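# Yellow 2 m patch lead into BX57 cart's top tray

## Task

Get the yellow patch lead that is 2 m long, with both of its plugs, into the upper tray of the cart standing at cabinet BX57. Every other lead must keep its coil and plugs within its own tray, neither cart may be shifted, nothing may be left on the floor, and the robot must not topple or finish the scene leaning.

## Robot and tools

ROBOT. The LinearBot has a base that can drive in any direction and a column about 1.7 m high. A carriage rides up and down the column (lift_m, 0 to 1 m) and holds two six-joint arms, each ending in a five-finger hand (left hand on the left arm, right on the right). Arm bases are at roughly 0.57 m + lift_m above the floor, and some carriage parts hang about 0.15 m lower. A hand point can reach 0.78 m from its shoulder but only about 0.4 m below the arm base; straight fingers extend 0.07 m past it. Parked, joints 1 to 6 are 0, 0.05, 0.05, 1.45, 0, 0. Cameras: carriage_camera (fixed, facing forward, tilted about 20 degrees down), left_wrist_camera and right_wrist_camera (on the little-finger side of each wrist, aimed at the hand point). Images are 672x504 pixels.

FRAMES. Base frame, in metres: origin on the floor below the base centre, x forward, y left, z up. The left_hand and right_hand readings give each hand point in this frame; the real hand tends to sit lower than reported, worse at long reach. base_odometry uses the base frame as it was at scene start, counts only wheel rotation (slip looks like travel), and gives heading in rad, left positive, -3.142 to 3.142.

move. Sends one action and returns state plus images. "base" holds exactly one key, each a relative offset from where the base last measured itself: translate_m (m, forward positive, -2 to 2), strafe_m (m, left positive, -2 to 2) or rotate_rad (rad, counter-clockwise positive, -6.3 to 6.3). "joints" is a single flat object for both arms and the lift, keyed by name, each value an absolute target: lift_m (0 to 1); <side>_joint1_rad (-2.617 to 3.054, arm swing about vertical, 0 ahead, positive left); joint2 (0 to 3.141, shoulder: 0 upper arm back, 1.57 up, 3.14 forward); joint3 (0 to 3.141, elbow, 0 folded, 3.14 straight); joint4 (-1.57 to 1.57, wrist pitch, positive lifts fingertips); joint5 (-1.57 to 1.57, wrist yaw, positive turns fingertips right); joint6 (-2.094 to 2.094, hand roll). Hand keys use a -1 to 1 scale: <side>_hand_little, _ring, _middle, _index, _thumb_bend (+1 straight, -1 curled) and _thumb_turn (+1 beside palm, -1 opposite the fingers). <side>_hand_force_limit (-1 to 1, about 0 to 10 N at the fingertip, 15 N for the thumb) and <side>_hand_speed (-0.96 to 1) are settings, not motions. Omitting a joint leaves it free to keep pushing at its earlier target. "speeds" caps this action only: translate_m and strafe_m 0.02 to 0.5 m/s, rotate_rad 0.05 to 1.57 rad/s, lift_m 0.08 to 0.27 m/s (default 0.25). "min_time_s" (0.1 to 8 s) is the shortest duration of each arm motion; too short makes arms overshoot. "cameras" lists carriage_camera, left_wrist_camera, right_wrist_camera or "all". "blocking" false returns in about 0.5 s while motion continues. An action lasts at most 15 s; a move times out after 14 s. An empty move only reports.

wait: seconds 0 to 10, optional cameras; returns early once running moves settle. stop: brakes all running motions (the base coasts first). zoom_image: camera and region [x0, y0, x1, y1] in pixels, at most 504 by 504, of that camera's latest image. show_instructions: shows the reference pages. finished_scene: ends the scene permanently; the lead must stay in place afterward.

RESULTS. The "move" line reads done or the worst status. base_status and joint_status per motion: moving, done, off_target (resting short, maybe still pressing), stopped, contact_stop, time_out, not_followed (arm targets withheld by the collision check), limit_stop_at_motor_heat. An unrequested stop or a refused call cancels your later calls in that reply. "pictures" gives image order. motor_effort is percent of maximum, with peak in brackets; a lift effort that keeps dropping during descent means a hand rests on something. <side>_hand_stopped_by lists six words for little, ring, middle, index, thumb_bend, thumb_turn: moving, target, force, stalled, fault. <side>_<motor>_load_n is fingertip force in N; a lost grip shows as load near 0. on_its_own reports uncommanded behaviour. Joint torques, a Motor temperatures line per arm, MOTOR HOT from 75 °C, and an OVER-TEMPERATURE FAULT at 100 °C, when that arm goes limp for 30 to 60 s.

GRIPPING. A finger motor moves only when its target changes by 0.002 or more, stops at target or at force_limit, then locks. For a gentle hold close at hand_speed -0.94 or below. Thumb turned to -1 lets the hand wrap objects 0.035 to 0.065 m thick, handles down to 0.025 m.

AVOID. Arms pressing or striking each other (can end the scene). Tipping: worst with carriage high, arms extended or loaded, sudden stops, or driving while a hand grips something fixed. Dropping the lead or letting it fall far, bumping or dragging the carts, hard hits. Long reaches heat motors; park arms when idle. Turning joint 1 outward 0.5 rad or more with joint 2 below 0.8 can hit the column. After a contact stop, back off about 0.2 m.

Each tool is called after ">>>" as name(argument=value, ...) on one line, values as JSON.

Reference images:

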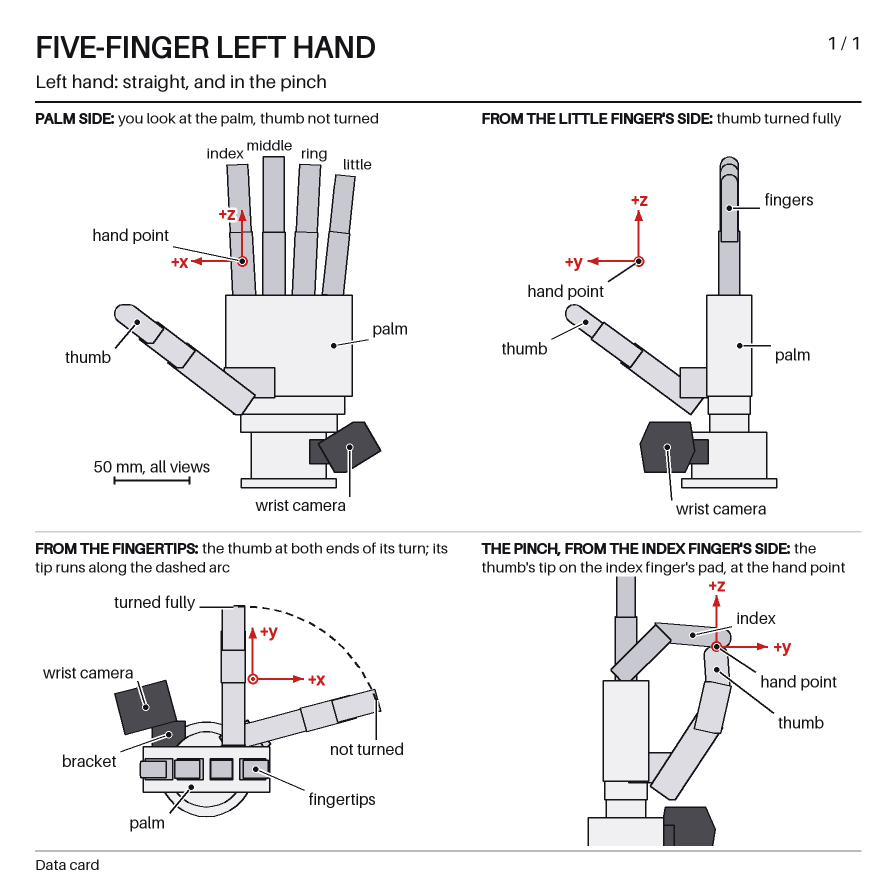

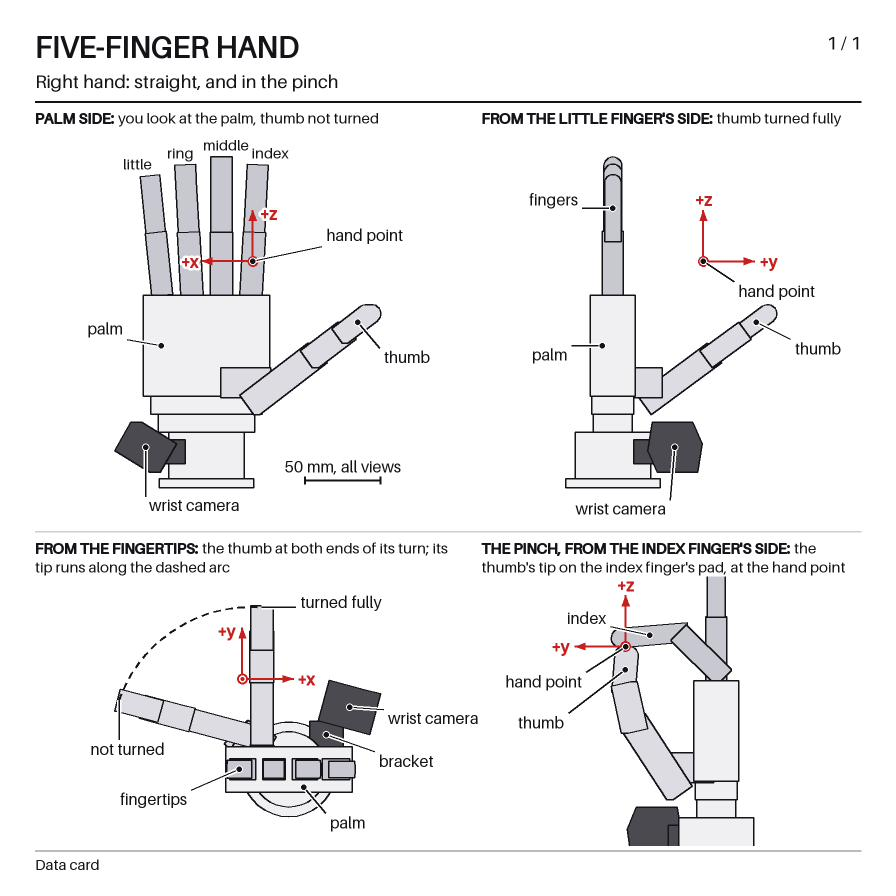

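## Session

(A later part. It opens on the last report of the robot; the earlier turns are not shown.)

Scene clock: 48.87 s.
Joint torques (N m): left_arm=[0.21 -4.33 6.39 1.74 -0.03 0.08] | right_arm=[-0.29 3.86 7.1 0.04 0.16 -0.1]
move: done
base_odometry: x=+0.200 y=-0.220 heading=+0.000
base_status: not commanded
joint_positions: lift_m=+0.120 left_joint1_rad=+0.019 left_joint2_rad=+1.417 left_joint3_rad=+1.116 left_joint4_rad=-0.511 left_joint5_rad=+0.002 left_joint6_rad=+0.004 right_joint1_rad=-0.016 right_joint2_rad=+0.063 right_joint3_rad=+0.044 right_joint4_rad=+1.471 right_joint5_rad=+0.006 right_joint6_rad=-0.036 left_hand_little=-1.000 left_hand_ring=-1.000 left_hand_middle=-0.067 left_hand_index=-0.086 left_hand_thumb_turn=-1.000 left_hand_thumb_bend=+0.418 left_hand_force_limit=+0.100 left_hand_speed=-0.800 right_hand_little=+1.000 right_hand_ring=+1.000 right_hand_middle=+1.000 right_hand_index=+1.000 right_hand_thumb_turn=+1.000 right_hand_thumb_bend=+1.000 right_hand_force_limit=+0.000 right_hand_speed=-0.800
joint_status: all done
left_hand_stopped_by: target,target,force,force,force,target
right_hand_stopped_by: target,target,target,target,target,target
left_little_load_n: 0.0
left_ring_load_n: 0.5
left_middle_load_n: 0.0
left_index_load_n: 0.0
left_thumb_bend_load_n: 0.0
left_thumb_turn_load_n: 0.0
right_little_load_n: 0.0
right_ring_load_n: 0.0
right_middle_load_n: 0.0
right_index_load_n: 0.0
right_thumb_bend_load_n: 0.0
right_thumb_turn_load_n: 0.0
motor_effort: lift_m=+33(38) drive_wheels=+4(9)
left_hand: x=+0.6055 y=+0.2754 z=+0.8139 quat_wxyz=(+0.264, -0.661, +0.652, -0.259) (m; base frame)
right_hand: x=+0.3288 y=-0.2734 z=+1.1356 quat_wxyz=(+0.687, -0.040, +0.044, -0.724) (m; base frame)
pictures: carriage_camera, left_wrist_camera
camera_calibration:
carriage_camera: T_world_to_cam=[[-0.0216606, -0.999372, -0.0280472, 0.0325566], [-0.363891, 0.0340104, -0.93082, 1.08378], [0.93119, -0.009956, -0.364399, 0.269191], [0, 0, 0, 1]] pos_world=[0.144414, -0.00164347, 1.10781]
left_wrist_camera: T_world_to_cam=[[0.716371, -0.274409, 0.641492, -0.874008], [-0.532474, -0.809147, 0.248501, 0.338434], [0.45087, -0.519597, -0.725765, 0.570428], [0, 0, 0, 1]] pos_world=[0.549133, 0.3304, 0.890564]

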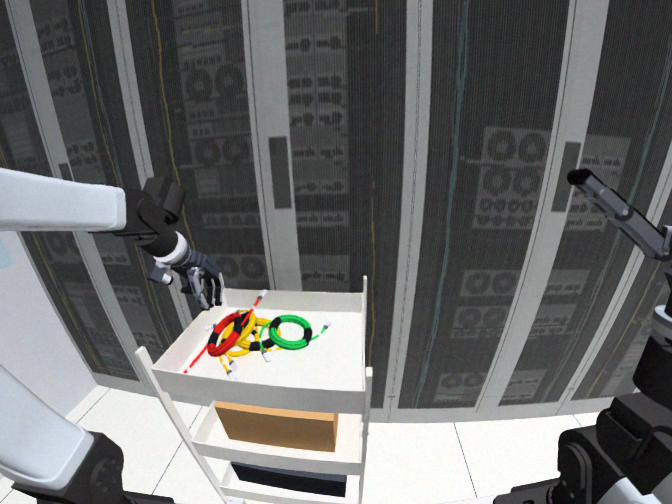

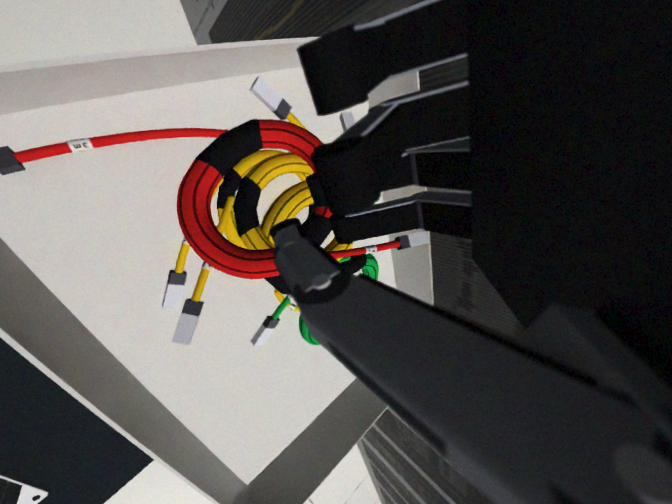

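>>> move(joints={"lift_m": 0.2, "left_hand_speed": 0.4, "left_hand_middle": 1, "left_hand_index": 1, "left_hand_thumb_bend": 1, "left_hand_thumb_turn": 1}, cameras=["left_wrist_camera", "carriage_camera"])

>>> zoom_image(camera="left_wrist_camera", region=[150, 80, 390, 320])

>>> zoom_image(camera="carriage_camera", region=[190, 330, 340, 430])

Scene clock: 50.70 s.
Joint torques (N m): left_arm=[0.21 -4.42 6.5 1.71 -0.02 0.07] | right_arm=[-0.29 3.95 7.13 0.03 0.15 -0.1]
move: done
base_odometry: x=+0.200 y=-0.220 heading=+0.000
base_status: not commanded
joint_positions: lift_m=+0.200 left_joint1_rad=+0.019 left_joint2_rad=+1.419 left_joint3_rad=+1.115 left_joint4_rad=-0.506 left_joint5_rad=+0.002 left_joint6_rad=+0.004 right_joint1_rad=-0.016 right_joint2_rad=+0.063 right_joint3_rad=+0.044 right_joint4_rad=+1.471 right_joint5_rad=+0.006 right_joint6_rad=-0.036 left_hand_little=-1.000 left_hand_ring=-1.000 left_hand_middle=+1.000 left_hand_index=+1.000 left_hand_thumb_turn=+1.000 left_hand_thumb_bend=+1.000 left_hand_force_limit=+0.100 left_hand_speed=+0.400 right_hand_little=+1.000 right_hand_ring=+1.000 right_hand_middle=+1.000 right_hand_index=+1.000 right_hand_thumb_turn=+1.000 right_hand_thumb_bend=+1.000 right_hand_force_limit=+0.000 right_hand_speed=-0.800
joint_status: all done
left_hand_stopped_by: target,target,target,target,target,target
right_hand_stopped_by: target,target,target,target,target,target
left_little_load_n: 0.0
left_ring_load_n: 0.0
left_middle_load_n: 0.0
left_index_load_n: 0.0
left_thumb_bend_load_n: 0.0
left_thumb_turn_load_n: 0.0
right_little_load_n: 0.0
right_ring_load_n: 0.0
right_middle_load_n: 0.0
right_index_load_n: 0.0
right_thumb_bend_load_n: 0.0
right_thumb_turn_load_n: 0.5
motor_effort: lift_m=+33(41) drive_wheels=+5(7)
left_hand: x=+0.6063 y=+0.2754 z=+0.8935 quat_wxyz=(+0.265, -0.661, +0.652, -0.260) (m; base frame)
right_hand: x=+0.3288 y=-0.2734 z=+1.2156 quat_wxyz=(+0.687, -0.040, +0.044, -0.724) (m; base frame)
pictures: carriage_camera, left_wrist_camera
camera_calibration:
carriage_camera: T_world_to_cam=[[-0.0216606, -0.999372, -0.0280472, 0.0348003], [-0.363891, 0.0340104, -0.93082, 1.15824], [0.93119, -0.009956, -0.364399, 0.298343], [0, 0, 0, 1]] pos_world=[0.144414, -0.00164347, 1.18781]
left_wrist_camera: T_world_to_cam=[[0.715116, -0.274505, 0.64285, -0.92604], [-0.533006, -0.809129, 0.247416, 0.320342], [0.452232, -0.519574, -0.724934, 0.62629], [0, 0, 0, 1]] pos_world=[0.549742, 0.3304, 0.970066]

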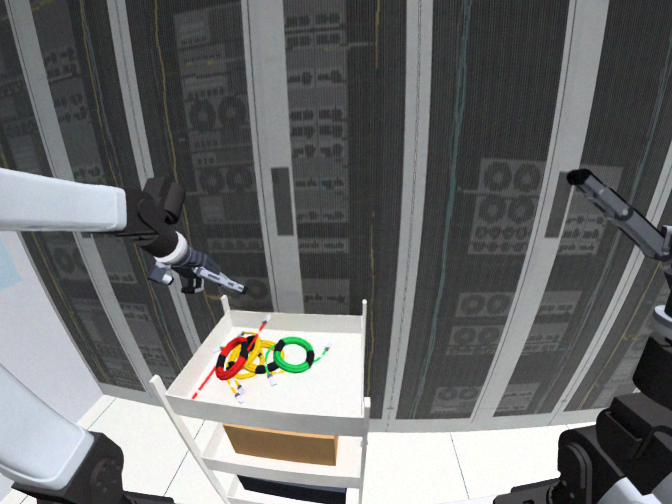

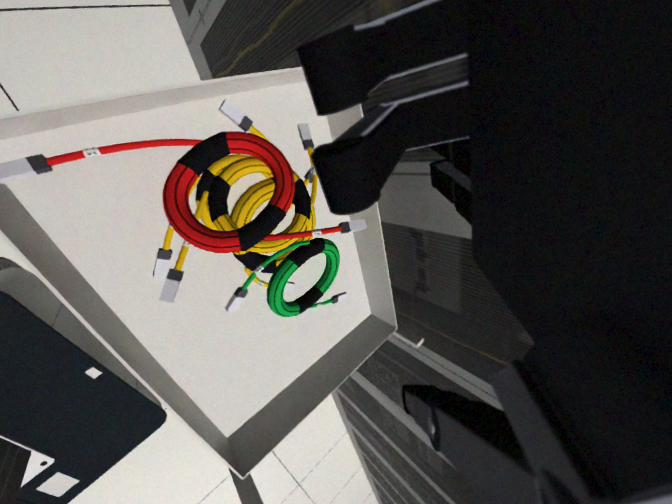

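Scaled by 2.100 from the camera's 672x504 image, which has a finer 960x720 frame.

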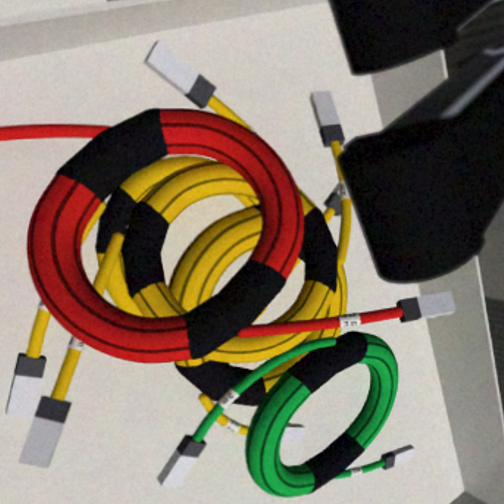

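Scaled by 3.360 from the camera's 672x504 image, which has a finer 960x720 frame.

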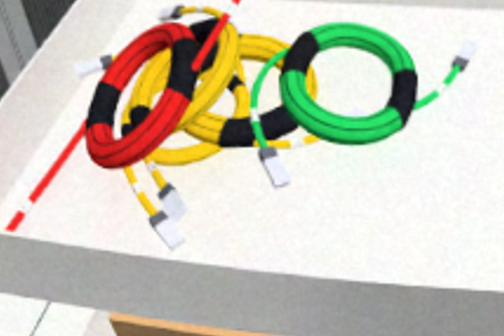

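>>> move(joints={"lift_m": 0.12, "left_joint1_rad": 0.01, "left_joint2_rad": 1.724, "left_joint3_rad": 1.424, "left_joint4_rad": -0.5, "left_joint5_rad": 0, "left_joint6_rad": 0, "left_hand_middle": 0.6, "left_hand_index": 0.6, "left_hand_thumb_bend": 0.7, "left_hand_thumb_turn": -1}, min_time_s=1.5, cameras=["left_wrist_camera", "carriage_camera"])

>>> zoom_image(camera="left_wrist_camera", region=[100, 80, 400, 320])

>>> zoom_image(camera="carriage_camera", region=[190, 250, 340, 400])

Scene clock: 54.73 s.
Joint torques (N m): left_arm=[-0.49 -5.85 8.87 1.73 -0.03 0.08] | right_arm=[-0.31 3.95 7.1 0.04 0.15 -0.1]
move: done
base_odometry: x=+0.200 y=-0.220 heading=+0.000
base_status: not commanded
joint_positions: lift_m=+0.120 left_joint1_rad=+0.016 left_joint2_rad=+1.719 left_joint3_rad=+1.395 left_joint4_rad=-0.511 left_joint5_rad=+0.002 left_joint6_rad=+0.004 right_joint1_rad=-0.016 right_joint2_rad=+0.063 right_joint3_rad=+0.044 right_joint4_rad=+1.471 right_joint5_rad=+0.006 right_joint6_rad=-0.036 left_hand_little=-1.000 left_hand_ring=-1.000 left_hand_middle=+0.600 left_hand_index=+0.600 left_hand_thumb_turn=-1.000 left_hand_thumb_bend=+0.700 left_hand_force_limit=+0.100 left_hand_speed=+0.400 right_hand_little=+1.000 right_hand_ring=+1.000 right_hand_middle=+1.000 right_hand_index=+1.000 right_hand_thumb_turn=+1.000 right_hand_thumb_bend=+1.000 right_hand_force_limit=+0.000 right_hand_speed=-0.800
joint_status: all done
left_hand_stopped_by: target,target,target,target,target,target
right_hand_stopped_by: target,target,target,target,target,target
left_little_load_n: 0.0
left_ring_load_n: 0.5
left_middle_load_n: 0.0
left_index_load_n: 0.0
left_thumb_bend_load_n: 0.0
left_thumb_turn_load_n: 0.0
right_little_load_n: 0.0
right_ring_load_n: 0.0
right_middle_load_n: 0.0
right_index_load_n: 0.0
right_thumb_bend_load_n: 0.0
right_thumb_turn_load_n: 0.0
motor_effort: lift_m=+26(28) drive_wheels=+4(7)
left_hand: x=+0.6787 y=+0.2755 z=+0.8057 quat_wxyz=(+0.256, -0.663, +0.656, -0.252) (m; base frame)
right_hand: x=+0.3288 y=-0.2734 z=+1.1361 quat_wxyz=(+0.687, -0.040, +0.044, -0.724) (m; base frame)
pictures: carriage_camera, left_wrist_camera
camera_calibration:
carriage_camera: T_world_to_cam=[[-0.0216606, -0.999372, -0.0280472, 0.0325706], [-0.363891, 0.0340104, -0.93082, 1.08424], [0.93119, -0.009956, -0.364399, 0.269373], [0, 0, 0, 1]] pos_world=[0.144414, -0.00164347, 1.10831]
left_wrist_camera: T_world_to_cam=[[0.730387, -0.276097, 0.624744, -0.916671], [-0.528711, -0.807612, 0.261203, 0.366299], [0.432434, -0.521088, -0.735845, 0.552609], [0, 0, 0, 1]] pos_world=[0.624225, 0.330695, 0.883641]

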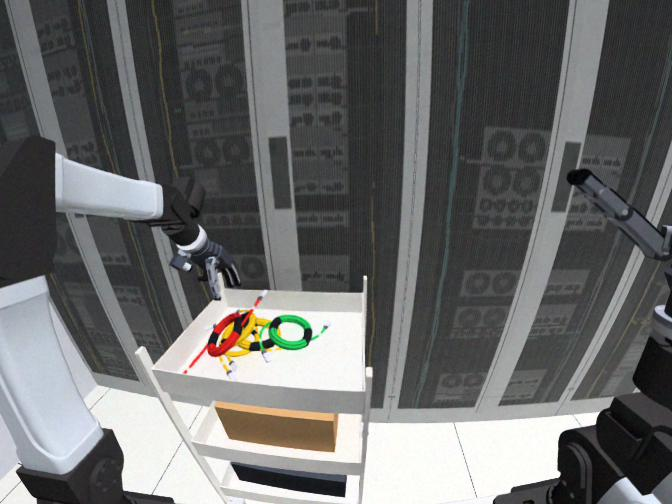

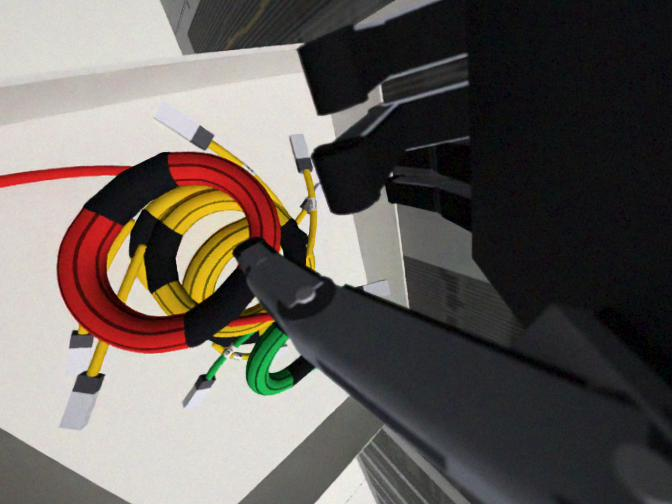

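Scaled by 1.680 from the camera's 672x504 image, which has a finer 960x720 frame.

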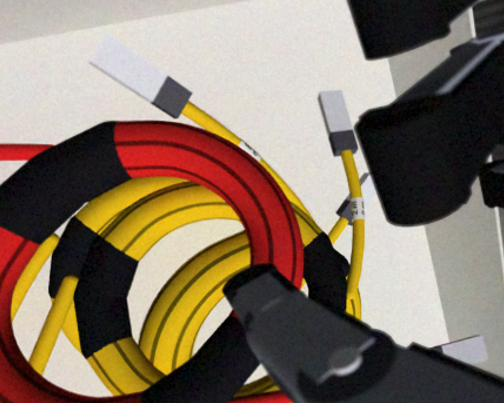

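Scaled by 3.360 from the camera's 672x504 image, which has a finer 960x720 frame.

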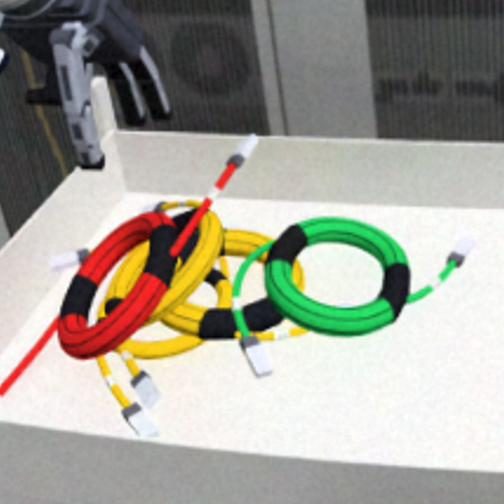

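>>> move(joints={"lift_m": 0.055}, speeds={"lift_m": 0.12}, cameras=["left_wrist_camera", "carriage_camera"])

>>> zoom_image(camera="carriage_camera", region=[190, 230, 340, 380])

Scene clock: 55.77 s.
Joint torques (N m): left_arm=[-0.43 -6.45 8.12 1.71 -0.03 0.08] | right_arm=[-0.31 3.88 7.13 0.04 0.16 -0.1]
move: done
base_odometry: x=+0.200 y=-0.220 heading=+0.000
base_status: not commanded
joint_positions: lift_m=+0.055 left_joint1_rad=+0.016 left_joint2_rad=+1.726 left_joint3_rad=+1.403 left_joint4_rad=-0.510 left_joint5_rad=+0.002 left_joint6_rad=+0.004 right_joint1_rad=-0.016 right_joint2_rad=+0.063 right_joint3_rad=+0.044 right_joint4_rad=+1.471 right_joint5_rad=+0.006 right_joint6_rad=-0.036 left_hand_little=-1.000 left_hand_ring=-1.000 left_hand_middle=+0.600 left_hand_index=+0.600 left_hand_thumb_turn=-1.000 left_hand_thumb_bend=+0.700 left_hand_force_limit=+0.100 left_hand_speed=+0.400 right_hand_little=+1.000 right_hand_ring=+1.000 right_hand_middle=+1.000 right_hand_index=+1.000 right_hand_thumb_turn=+1.000 right_hand_thumb_bend=+1.000 right_hand_force_limit=+0.000 right_hand_speed=-0.800
joint_status: all done
left_hand_stopped_by: target,target,target,target,target,target
right_hand_stopped_by: target,target,target,target,target,target
left_little_load_n: 0.0
left_ring_load_n: 0.0
left_middle_load_n: 0.0
left_index_load_n: 0.0
left_thumb_bend_load_n: 0.0
left_thumb_turn_load_n: 0.0
right_little_load_n: 0.0
right_ring_load_n: 0.0
right_middle_load_n: 0.0
right_index_load_n: 0.0
right_thumb_bend_load_n: 0.0
right_thumb_turn_load_n: 0.0
motor_effort: lift_m=+27(27) drive_wheels=+4(6)
left_hand: x=+0.6813 y=+0.2756 z=+0.7410 quat_wxyz=(+0.257, -0.663, +0.656, -0.253) (m; base frame)
right_hand: x=+0.3288 y=-0.2734 z=+1.0711 quat_wxyz=(+0.687, -0.040, +0.044, -0.724) (m; base frame)
pictures: carriage_camera, left_wrist_camera
camera_calibration:
carriage_camera: T_world_to_cam=[[-0.0216606, -0.999372, -0.0280472, 0.0307447], [-0.363891, 0.0340104, -0.93082, 1.02365], [0.93119, -0.009956, -0.364399, 0.245651], [0, 0, 0, 1]] pos_world=[0.144414, -0.00164347, 1.04321]
left_wrist_camera: T_world_to_cam=[[0.728684, -0.276179, 0.626694, -0.878426], [-0.529459, -0.8076, 0.259721, 0.386258], [0.434388, -0.521064, -0.734711, 0.501774], [0, 0, 0, 1]] pos_world=[0.626638, 0.330795, 0.818844]

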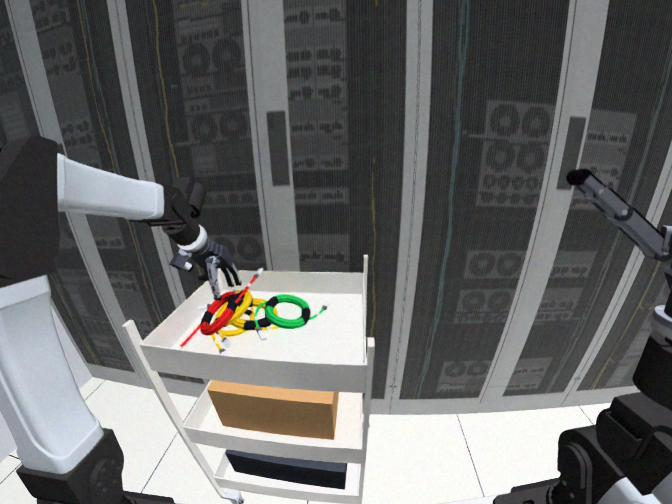

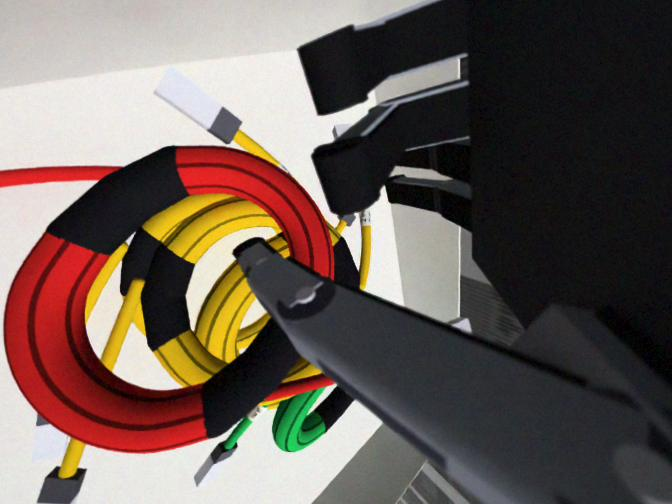

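Scaled by 3.360 from the camera's 672x504 image, which has a finer 960x720 frame.

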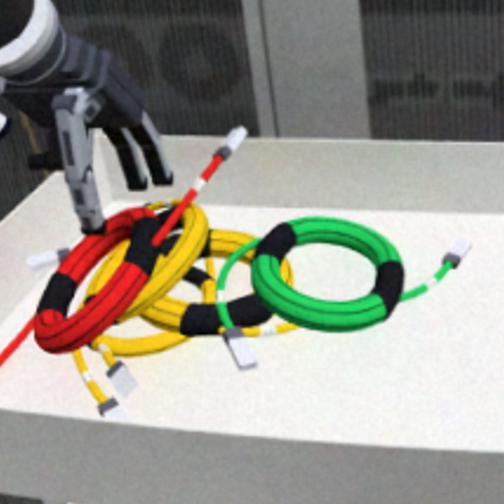

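>>> move(joints={"lift_m": 0.036}, speeds={"lift_m": 0.1}, cameras=["left_wrist_camera"])

>>> move(joints={"left_hand_speed": -0.8, "left_hand_force_limit": -0.2, "left_hand_middle": -0.7, "left_hand_index": -0.7, "left_hand_thumb_bend": -0.5}, cameras=["left_wrist_camera", "carriage_camera"])

>>> zoom_image(camera="carriage_camera", region=[190, 230, 340, 380])

Scene clock: 62.77 s.
Joint torques (N m): left_arm=[-0.47 -6.58 7.94 1.66 -0.03 0.08] | right_arm=[-0.31 3.89 7.12 0.04 0.15 -0.1]
move: done
base_odometry: x=+0.200 y=-0.220 heading=+0.000
base_status: not commanded
joint_positions: lift_m=+0.036 left_joint1_rad=+0.016 left_joint2_rad=+1.727 left_joint3_rad=+1.405 left_joint4_rad=-0.507 left_joint5_rad=+0.002 left_joint6_rad=+0.004 right_joint1_rad=-0.016 right_joint2_rad=+0.063 right_joint3_rad=+0.044 right_joint4_rad=+1.471 right_joint5_rad=+0.006 right_joint6_rad=-0.036 left_hand_little=-1.000 left_hand_ring=-1.000 left_hand_middle=+0.600 left_hand_index=+0.600 left_hand_thumb_turn=-1.000 left_hand_thumb_bend=+0.700 left_hand_force_limit=+0.100 left_hand_speed=+0.400 right_hand_little=+1.000 right_hand_ring=+1.000 right_hand_middle=+1.000 right_hand_index=+1.000 right_hand_thumb_turn=+1.000 right_hand_thumb_bend=+1.000 right_hand_force_limit=+0.000 right_hand_speed=-0.800
joint_status: all done
left_hand_stopped_by: target,target,target,target,target,target
right_hand_stopped_by: target,target,target,target,target,target
left_little_load_n: 0.0
left_ring_load_n: 0.0
left_middle_load_n: 0.0
left_index_load_n: 0.0
left_thumb_bend_load_n: 0.0
left_thumb_turn_load_n: 0.0
right_little_load_n: 0.0
right_ring_load_n: 0.0
right_middle_load_n: 0.0
right_index_load_n: 0.0
right_thumb_bend_load_n: 0.0
right_thumb_turn_load_n: 0.0
motor_effort: lift_m=+26(27) drive_wheels=+2(9)
left_hand: x=+0.6826 y=+0.2756 z=+0.7230 quat_wxyz=(+0.259, -0.663, +0.655, -0.254) (m; base frame)
right_hand: x=+0.3288 y=-0.2734 z=+1.0521 quat_wxyz=(+0.687, -0.040, +0.044, -0.724) (m; base frame)
pictures: left_wrist_camera
camera_calibration:
left_wrist_camera: T_world_to_cam=[[0.725834, -0.276168, 0.629997, -0.868491], [-0.530585, -0.807651, 0.257254, 0.394197], [0.437772, -0.520991, -0.732751, 0.484216], [0, 0, 0, 1]] pos_world=[0.627559, 0.330796, 0.800548]

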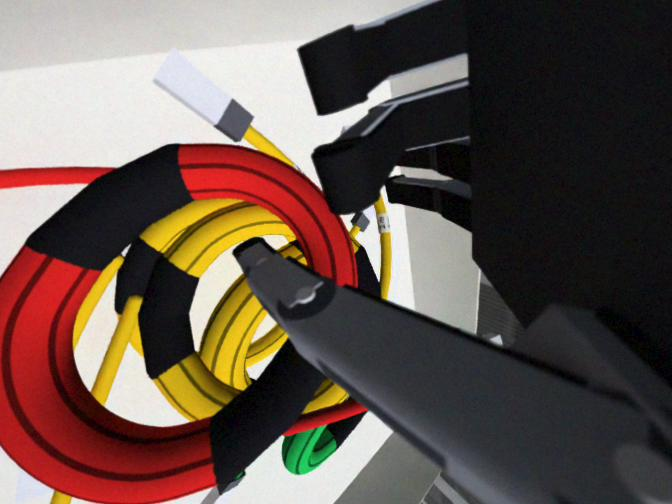

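Scene clock: 67.20 s.
Joint torques (N m): left_arm=[-0.47 -6.57 7.97 1.48 0.08 0.08] | right_arm=[-0.29 3.9 7.13 0.03 0.16 -0.1]
Motor temperatures (°C): left_arm=[25 29 32 28 25 22] | right_arm=[24 27 30 22 22 24]
move: off_target
base_odometry: x=+0.200 y=-0.220 heading=+0.000
base_status: not commanded
joint_positions: lift_m=+0.036 left_joint1_rad=+0.016 left_joint2_rad=+1.727 left_joint3_rad=+1.405 left_joint4_rad=-0.485 left_joint5_rad=-0.008 left_joint6_rad=+0.004 right_joint1_rad=-0.016 right_joint2_rad=+0.063 right_joint3_rad=+0.044 right_joint4_rad=+1.471 right_joint5_rad=+0.006 right_joint6_rad=-0.036 left_hand_little=-1.000 left_hand_ring=-1.000 left_hand_middle=-0.061 left_hand_index=-0.081 left_hand_thumb_turn=-1.000 left_hand_thumb_bend=+0.364 left_hand_force_limit=-0.200 left_hand_speed=-0.800 right_hand_little=+1.000 right_hand_ring=+1.000 right_hand_middle=+1.000 right_hand_index=+1.000 right_hand_thumb_turn=+1.000 right_hand_thumb_bend=+1.000 right_hand_force_limit=+0.000 right_hand_speed=-0.800
joint_status: left_hand_middle off_target (ended at -0.061, target -0.700); left_hand_index off_target (ended at -0.081, target -0.700); left_hand_thumb_bend off_target (ended at +0.364, target -0.500); the others done
left_hand_stopped_by: target,target,force,force,force,target
right_hand_stopped_by: target,target,target,target,target,target
left_little_load_n: 0.0
left_ring_load_n: 0.0
left_middle_load_n: 10.0
left_index_load_n: 4.0
left_thumb_bend_load_n: 11.5
left_thumb_turn_load_n: 2.0
right_little_load_n: 0.0
right_ring_load_n: 0.0
right_middle_load_n: 0.0
right_index_load_n: 0.0
right_thumb_bend_load_n: 0.0
right_thumb_turn_load_n: 0.0
motor_effort: lift_m=+26(27) drive_wheels=+3(8)
left_hand: x=+0.6879 y=+0.2775 z=+0.7259 quat_wxyz=(+0.269, -0.661, +0.651, -0.258) (m; base frame)
right_hand: x=+0.3288 y=-0.2734 z=+1.0521 quat_wxyz=(+0.687, -0.040, +0.044, -0.724) (m; base frame)
pictures: carriage_camera, left_wrist_camera
camera_calibration:
carriage_camera: T_world_to_cam=[[-0.0216606, -0.999372, -0.0280472, 0.0302146], [-0.363891, 0.0340104, -0.93082, 1.00605], [0.93119, -0.009956, -0.364399, 0.238763], [0, 0, 0, 1]] pos_world=[0.144414, -0.00164347, 1.02431]
left_wrist_camera: T_world_to_cam=[[0.713843, -0.276114, 0.643575, -0.875225], [-0.530677, -0.812931, 0.239845, 0.412047], [0.456957, -0.512742, -0.726833, 0.465212], [0, 0, 0, 1]] pos_world=[0.630856, 0.331837, 0.802576]

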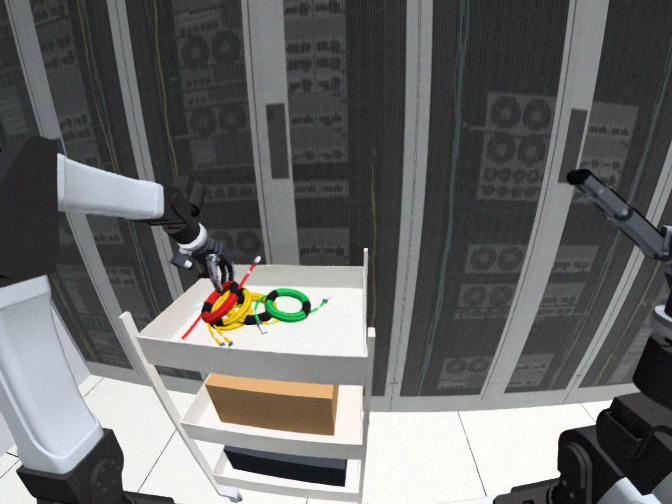

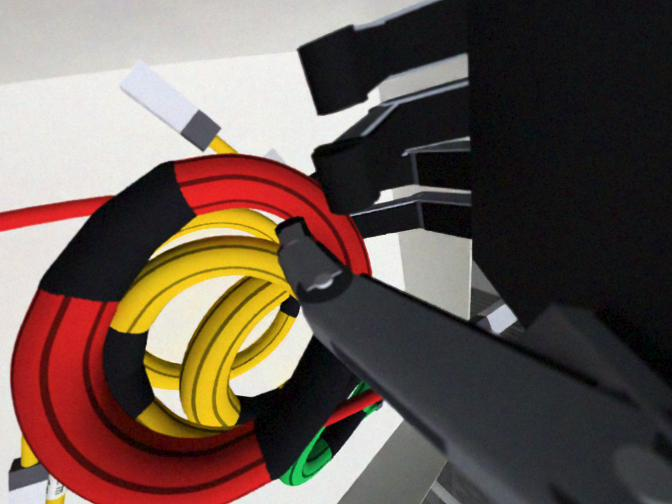

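Scaled by 3.360 from the camera's 672x504 image, which has a finer 960x720 frame.

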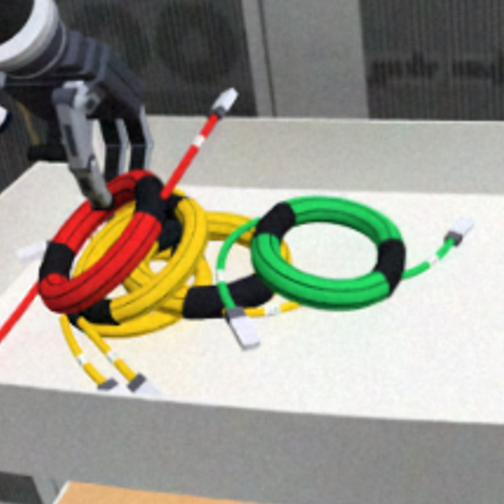

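>>> move(joints={"left_hand_force_limit": 0.1, "left_hand_middle": -0.8, "left_hand_index": -0.8}, cameras=[])

>>> move(joints={"lift_m": 0.11}, speeds={"lift_m": 0.08}, cameras=["left_wrist_camera", "carriage_camera"])

>>> zoom_image(camera="carriage_camera", region=[190, 250, 340, 400])

Scene clock: 67.73 s.
Joint torques (N m): left_arm=[-0.47 -6.57 7.97 1.48 0.09 0.08] | right_arm=[-0.29 3.92 7.12 0.04 0.15 -0.11]
move: off_target
base_odometry: x=+0.200 y=-0.220 heading=+0.000
base_status: not commanded
joint_positions: lift_m=+0.036 left_joint1_rad=+0.016 left_joint2_rad=+1.727 left_joint3_rad=+1.405 left_joint4_rad=-0.485 left_joint5_rad=-0.008 left_joint6_rad=+0.004 right_joint1_rad=-0.016 right_joint2_rad=+0.063 right_joint3_rad=+0.044 right_joint4_rad=+1.471 right_joint5_rad=+0.006 right_joint6_rad=-0.036 left_hand_little=-1.000 left_hand_ring=-1.000 left_hand_middle=-0.061 left_hand_index=-0.096 left_hand_thumb_turn=-1.000 left_hand_thumb_bend=+0.364 left_hand_force_limit=+0.100 left_hand_speed=-0.800 right_hand_little=+1.000 right_hand_ring=+1.000 right_hand_middle=+1.000 right_hand_index=+1.000 right_hand_thumb_turn=+1.000 right_hand_thumb_bend=+1.000 right_hand_force_limit=+0.000 right_hand_speed=-0.800
joint_status: left_hand_middle off_target (ended at -0.061, target -0.800); left_hand_index off_target (ended at -0.096, target -0.800); the others done
left_hand_stopped_by: target,target,force,force,force,target
right_hand_stopped_by: target,target,target,target,target,target
left_little_load_n: 0.0
left_ring_load_n: 0.0
left_middle_load_n: 9.0
left_index_load_n: 6.5
left_thumb_bend_load_n: 13.5
left_thumb_turn_load_n: 1.5
right_little_load_n: 0.0
right_ring_load_n: 0.0
right_middle_load_n: 0.0
right_index_load_n: 0.0
right_thumb_bend_load_n: 0.0
right_thumb_turn_load_n: 0.0
motor_effort: lift_m=+26(27) drive_wheels=+2(6)
left_hand: x=+0.6880 y=+0.2775 z=+0.7259 quat_wxyz=(+0.269, -0.661, +0.651, -0.259) (m; base frame)
right_hand: x=+0.3288 y=-0.2734 z=+1.0521 quat_wxyz=(+0.687, -0.040, +0.044, -0.724) (m; base frame)
pictures: none
No camera images: "cameras" was empty.

Scene clock: 69.13 s.
Joint torques (N m): left_arm=[-0.47 -6.67 7.9 1.71 0.08 0.08] | right_arm=[-0.29 3.93 7.15 0 0.16 -0.09]
move: done
base_odometry: x=+0.200 y=-0.220 heading=+0.000
base_status: not commanded
joint_positions: lift_m=+0.110 left_joint1_rad=+0.016 left_joint2_rad=+1.728 left_joint3_rad=+1.405 left_joint4_rad=-0.511 left_joint5_rad=-0.008 left_joint6_rad=+0.004 right_joint1_rad=-0.016 right_joint2_rad=+0.063 right_joint3_rad=+0.044 right_joint4_rad=+1.471 right_joint5_rad=+0.006 right_joint6_rad=-0.036 left_hand_little=-1.000 left_hand_ring=-1.000 left_hand_middle=-0.061 left_hand_index=-0.096 left_hand_thumb_turn=-1.000 left_hand_thumb_bend=+0.365 left_hand_force_limit=+0.100 left_hand_speed=-0.800 right_hand_little=+1.000 right_hand_ring=+1.000 right_hand_middle=+1.000 right_hand_index=+1.000 right_hand_thumb_turn=+1.000 right_hand_thumb_bend=+1.000 right_hand_force_limit=+0.000 right_hand_speed=-0.800
joint_status: all done
left_hand_stopped_by: target,target,force,force,force,target
right_hand_stopped_by: target,target,target,target,target,target
left_little_load_n: 0.0
left_ring_load_n: 0.0
left_middle_load_n: 7.5
left_index_load_n: 4.5
left_thumb_bend_load_n: 16.5
left_thumb_turn_load_n: 3.0
right_little_load_n: 0.0
right_ring_load_n: 0.0
right_middle_load_n: 0.0
right_index_load_n: 0.0
right_thumb_bend_load_n: 0.0
right_thumb_turn_load_n: 0.0
motor_effort: lift_m=+33(39) drive_wheels=+3(8)
left_hand: x=+0.6818 y=+0.2774 z=+0.7951 quat_wxyz=(+0.260, -0.664, +0.655, -0.249) (m; base frame)
right_hand: x=+0.3288 y=-0.2734 z=+1.1256 quat_wxyz=(+0.687, -0.040, +0.044, -0.724) (m; base frame)
pictures: carriage_camera, left_wrist_camera
camera_calibration:
carriage_camera: T_world_to_cam=[[-0.0216606, -0.999372, -0.0280472, 0.0322761], [-0.363891, 0.0340104, -0.93082, 1.07447], [0.93119, -0.009956, -0.364399, 0.265547], [0, 0, 0, 1]] pos_world=[0.144414, -0.00164347, 1.09781]
left_wrist_camera: T_world_to_cam=[[0.731228, -0.275937, 0.623831, -0.911636], [-0.523945, -0.812803, 0.254622, 0.375684], [0.436792, -0.51304, -0.73892, 0.541736], [0, 0, 0, 1]] pos_world=[0.626826, 0.331735, 0.873349]

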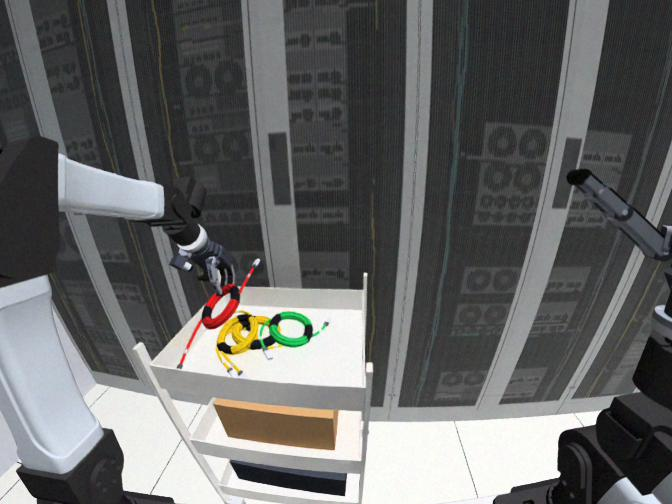

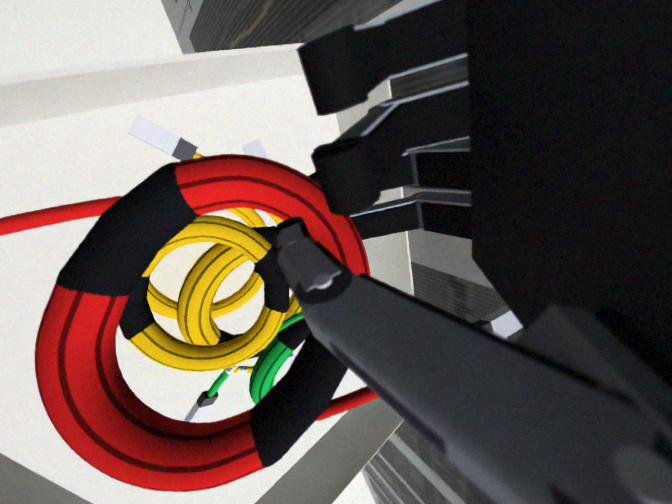

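Scaled by 3.360 from the camera's 672x504 image, which has a finer 960x720 frame.

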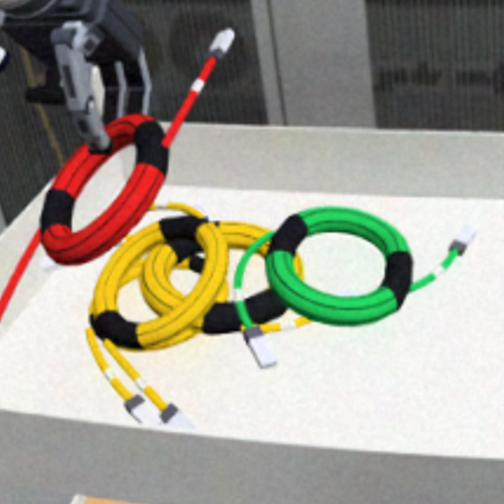

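>>> move(joints={"lift_m": 0.2}, speeds={"lift_m": 0.12}, cameras=["carriage_camera"])

>>> move(base={"strafe_m": -0.2}, speeds={"strafe_m": 0.1}, cameras=["carriage_camera", "left_wrist_camera"])

>>> zoom_image(camera="carriage_camera", region=[60, 220, 310, 430])

Scene clock: 70.73 s.
Joint torques (N m): left_arm=[-0.47 -6.94 8.02 1.74 0.08 0.08] | right_arm=[-0.28 3.93 7.12 0.03 0.15 -0.1]
move: done
base_odometry: x=+0.200 y=-0.220 heading=+0.000
base_status: not commanded
joint_positions: lift_m=+0.200 left_joint1_rad=+0.016 left_joint2_rad=+1.732 left_joint3_rad=+1.405 left_joint4_rad=-0.514 left_joint5_rad=-0.008 left_joint6_rad=+0.004 right_joint1_rad=-0.016 right_joint2_rad=+0.063 right_joint3_rad=+0.044 right_joint4_rad=+1.471 right_joint5_rad=+0.006 right_joint6_rad=-0.036 left_hand_little=-1.000 left_hand_ring=-1.000 left_hand_middle=-0.061 left_hand_index=-0.096 left_hand_thumb_turn=-1.000 left_hand_thumb_bend=+0.365 left_hand_force_limit=+0.100 left_hand_speed=-0.800 right_hand_little=+1.000 right_hand_ring=+1.000 right_hand_middle=+1.000 right_hand_index=+1.000 right_hand_thumb_turn=+1.000 right_hand_thumb_bend=+1.000 right_hand_force_limit=+0.000 right_hand_speed=-0.800
joint_status: all done
left_hand_stopped_by: target,target,force,force,force,target
right_hand_stopped_by: target,target,target,target,target,target
left_little_load_n: 0.0
left_ring_load_n: 0.0
left_middle_load_n: 7.5
left_index_load_n: 4.0
left_thumb_bend_load_n: 16.5
left_thumb_turn_load_n: 3.0
right_little_load_n: 0.0
right_ring_load_n: 0.0
right_middle_load_n: 0.0
right_index_load_n: 0.0
right_thumb_bend_load_n: 0.0
right_thumb_turn_load_n: 0.0
motor_effort: lift_m=+32(39) drive_wheels=+4(6)
left_hand: x=+0.6810 y=+0.2774 z=+0.8832 quat_wxyz=(+0.258, -0.665, +0.656, -0.247) (m; base frame)
right_hand: x=+0.3288 y=-0.2734 z=+1.2156 quat_wxyz=(+0.687, -0.040, +0.044, -0.724) (m; base frame)
pictures: carriage_camera
camera_calibration:
carriage_camera: T_world_to_cam=[[-0.0216606, -0.999372, -0.0280472, 0.0348003], [-0.363891, 0.0340104, -0.93082, 1.15824], [0.93119, -0.009956, -0.364399, 0.298343], [0, 0, 0, 1]] pos_world=[0.144414, -0.00164347, 1.18781]

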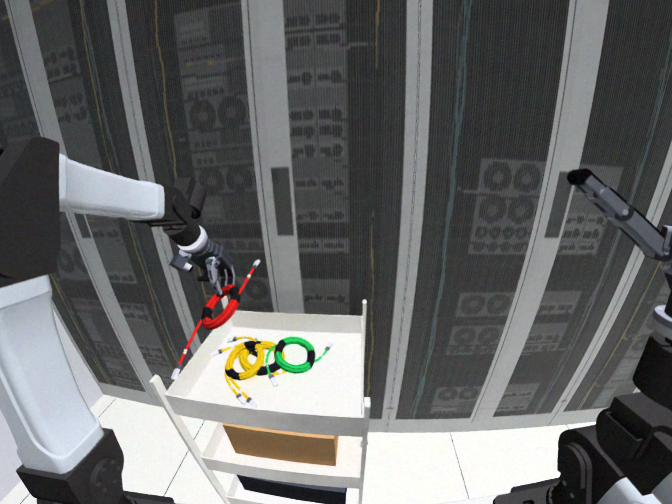

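Scene clock: 73.53 s.
Joint torques (N m): left_arm=[-0.06 -6.93 7.97 1.72 0.08 0.08] | right_arm=[-0.18 3.95 7.12 0.04 0.18 -0.1]
move: done
base_odometry: x=+0.200 y=-0.420 heading=+0.000
base_status: done
joint_positions: lift_m=+0.200 left_joint1_rad=+0.011 left_joint2_rad=+1.732 left_joint3_rad=+1.405 left_joint4_rad=-0.514 left_joint5_rad=-0.007 left_joint6_rad=+0.004 right_joint1_rad=-0.016 right_joint2_rad=+0.063 right_joint3_rad=+0.044 right_joint4_rad=+1.471 right_joint5_rad=+0.006 right_joint6_rad=-0.036 left_hand_little=-1.000 left_hand_ring=-1.000 left_hand_middle=-0.061 left_hand_index=-0.096 left_hand_thumb_turn=-1.000 left_hand_thumb_bend=+0.365 left_hand_force_limit=+0.100 left_hand_speed=-0.800 right_hand_little=+1.000 right_hand_ring=+1.000 right_hand_middle=+1.000 right_hand_index=+1.000 right_hand_thumb_turn=+1.000 right_hand_thumb_bend=+1.000 right_hand_force_limit=+0.000 right_hand_speed=-0.800
joint_status: not commanded
left_hand_stopped_by: target,target,force,force,force,target
right_hand_stopped_by: target,target,target,target,target,target
left_little_load_n: 0.0
left_ring_load_n: 0.0
left_middle_load_n: 7.5
left_index_load_n: 4.5
left_thumb_bend_load_n: 16.5
left_thumb_turn_load_n: 2.5
right_little_load_n: 0.0
right_ring_load_n: 0.0
right_middle_load_n: 0.0
right_index_load_n: 0.0
right_thumb_bend_load_n: -0.5
right_thumb_turn_load_n: 0.0
motor_effort: lift_m=+32(33) drive_wheels=+1(15)
left_hand: x=+0.6808 y=+0.2751 z=+0.8832 quat_wxyz=(+0.257, -0.664, +0.657, -0.248) (m; base frame)
right_hand: x=+0.3288 y=-0.2734 z=+1.2156 quat_wxyz=(+0.687, -0.040, +0.044, -0.724) (m; base frame)
pictures: carriage_camera, left_wrist_camera
camera_calibration:
carriage_camera: T_world_to_cam=[[-0.0216606, -0.999372, -0.0280472, 0.0348003], [-0.363891, 0.0340104, -0.93082, 1.15824], [0.93119, -0.009956, -0.364399, 0.298343], [0, 0, 0, 1]] pos_world=[0.144414, -0.00164347, 1.18781]
left_wrist_camera: T_world_to_cam=[[0.734076, -0.279505, 0.618878, -0.963146], [-0.526416, -0.809944, 0.258606, 0.348227], [0.428975, -0.515624, -0.741696, 0.614573], [0, 0, 0, 1]] pos_world=[0.626698, 0.329728, 0.961842]

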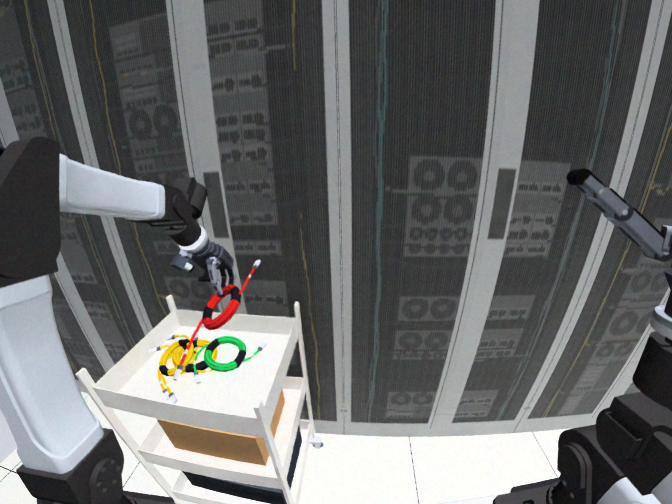

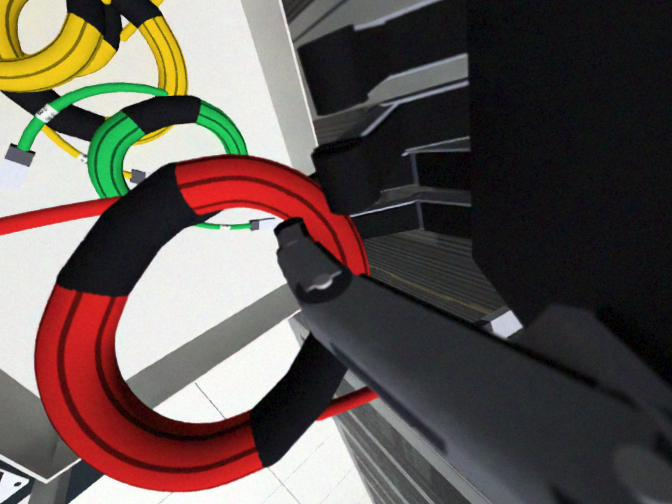

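Scaled by 2.016 from the camera's 672x504 image, which has a finer 960x720 frame.

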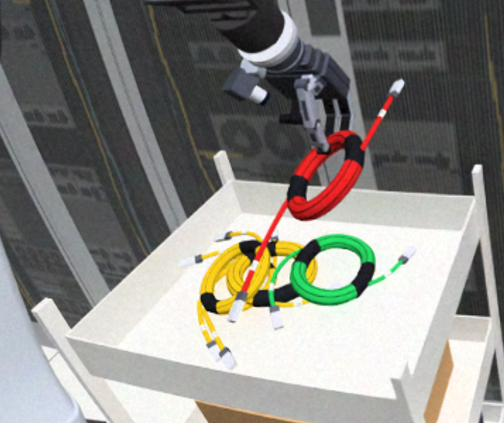

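>>> move(base={"strafe_m": -0.04}, joints={"lift_m": 0.1}, speeds={"strafe_m": 0.06, "lift_m": 0.1}, cameras=["carriage_camera", "left_wrist_camera"])

>>> zoom_image(camera="carriage_camera", region=[60, 180, 310, 390])

Scene clock: 75.20 s.
Joint torques (N m): left_arm=[0.05 -7.09 7.91 1.77 0.07 0.08] | right_arm=[-0.27 3.93 7.12 0.06 0.15 -0.1]
move: done
base_odometry: x=+0.201 y=-0.460 heading=+0.000
base_status: done
joint_positions: lift_m=+0.100 left_joint1_rad=+0.010 left_joint2_rad=+1.733 left_joint3_rad=+1.406 left_joint4_rad=-0.518 left_joint5_rad=-0.007 left_joint6_rad=+0.004 right_joint1_rad=-0.016 right_joint2_rad=+0.063 right_joint3_rad=+0.044 right_joint4_rad=+1.471 right_joint5_rad=+0.006 right_joint6_rad=-0.036 left_hand_little=-1.000 left_hand_ring=-1.000 left_hand_middle=-0.061 left_hand_index=-0.096 left_hand_thumb_turn=-1.000 left_hand_thumb_bend=+0.365 left_hand_force_limit=+0.100 left_hand_speed=-0.800 right_hand_little=+1.000 right_hand_ring=+1.000 right_hand_middle=+1.000 right_hand_index=+1.000 right_hand_thumb_turn=+1.000 right_hand_thumb_bend=+1.000 right_hand_force_limit=+0.000 right_hand_speed=-0.800
joint_status: all done
left_hand_stopped_by: target,target,force,force,force,target
right_hand_stopped_by: target,target,target,target,target,target
left_little_load_n: 0.0
left_ring_load_n: 0.0
left_middle_load_n: 7.5
left_index_load_n: 4.5
left_thumb_bend_load_n: 16.5
left_thumb_turn_load_n: 3.0
right_little_load_n: 0.0
right_ring_load_n: 0.0
right_middle_load_n: 0.0
right_index_load_n: 0.0
right_thumb_bend_load_n: 0.0
right_thumb_turn_load_n: 0.0
motor_effort: lift_m=+27(29) drive_wheels=+0(13)
left_hand: x=+0.6800 y=+0.2746 z=+0.7828 quat_wxyz=(+0.255, -0.664, +0.658, -0.247) (m; base frame)
right_hand: x=+0.3288 y=-0.2734 z=+1.1160 quat_wxyz=(+0.687, -0.040, +0.044, -0.724) (m; base frame)
pictures: carriage_camera, left_wrist_camera
camera_calibration:
carriage_camera: T_world_to_cam=[[-0.0216606, -0.999372, -0.0280472, 0.0320068], [-0.363891, 0.0340104, -0.93082, 1.06553], [0.93119, -0.009956, -0.364399, 0.262049], [0, 0, 0, 1]] pos_world=[0.144414, -0.00164347, 1.08821]
left_wrist_camera: T_world_to_cam=[[0.736512, -0.280013, 0.615746, -0.899596], [-0.526237, -0.809133, 0.261491, 0.370727], [0.425, -0.51662, -0.74329, 0.544414], [0, 0, 0, 1]] pos_world=[0.626278, 0.329324, 0.861638]

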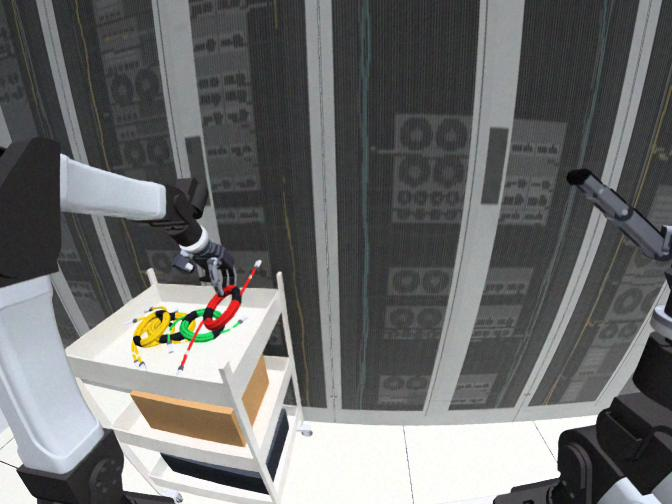

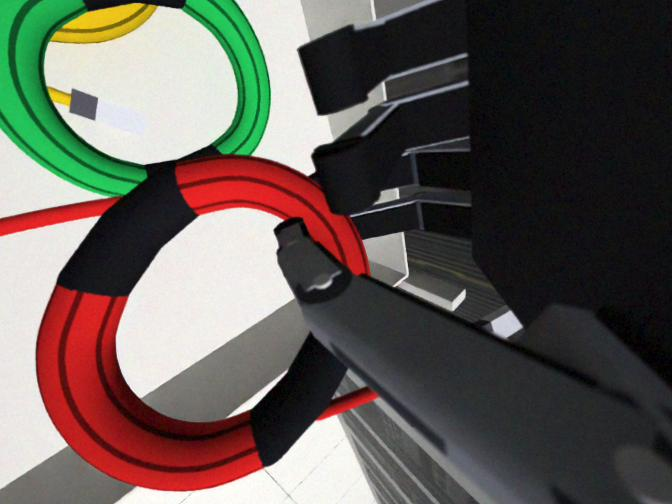

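Scaled by 2.016 from the camera's 672x504 image, which has a finer 960x720 frame.

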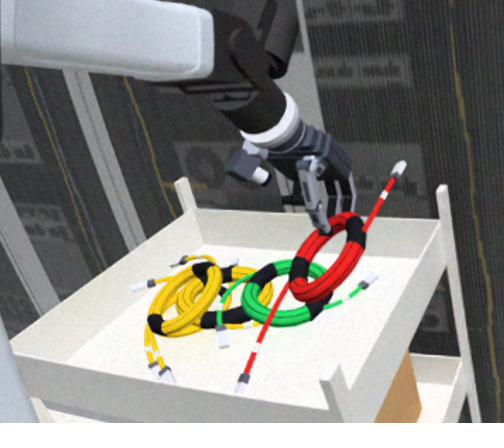

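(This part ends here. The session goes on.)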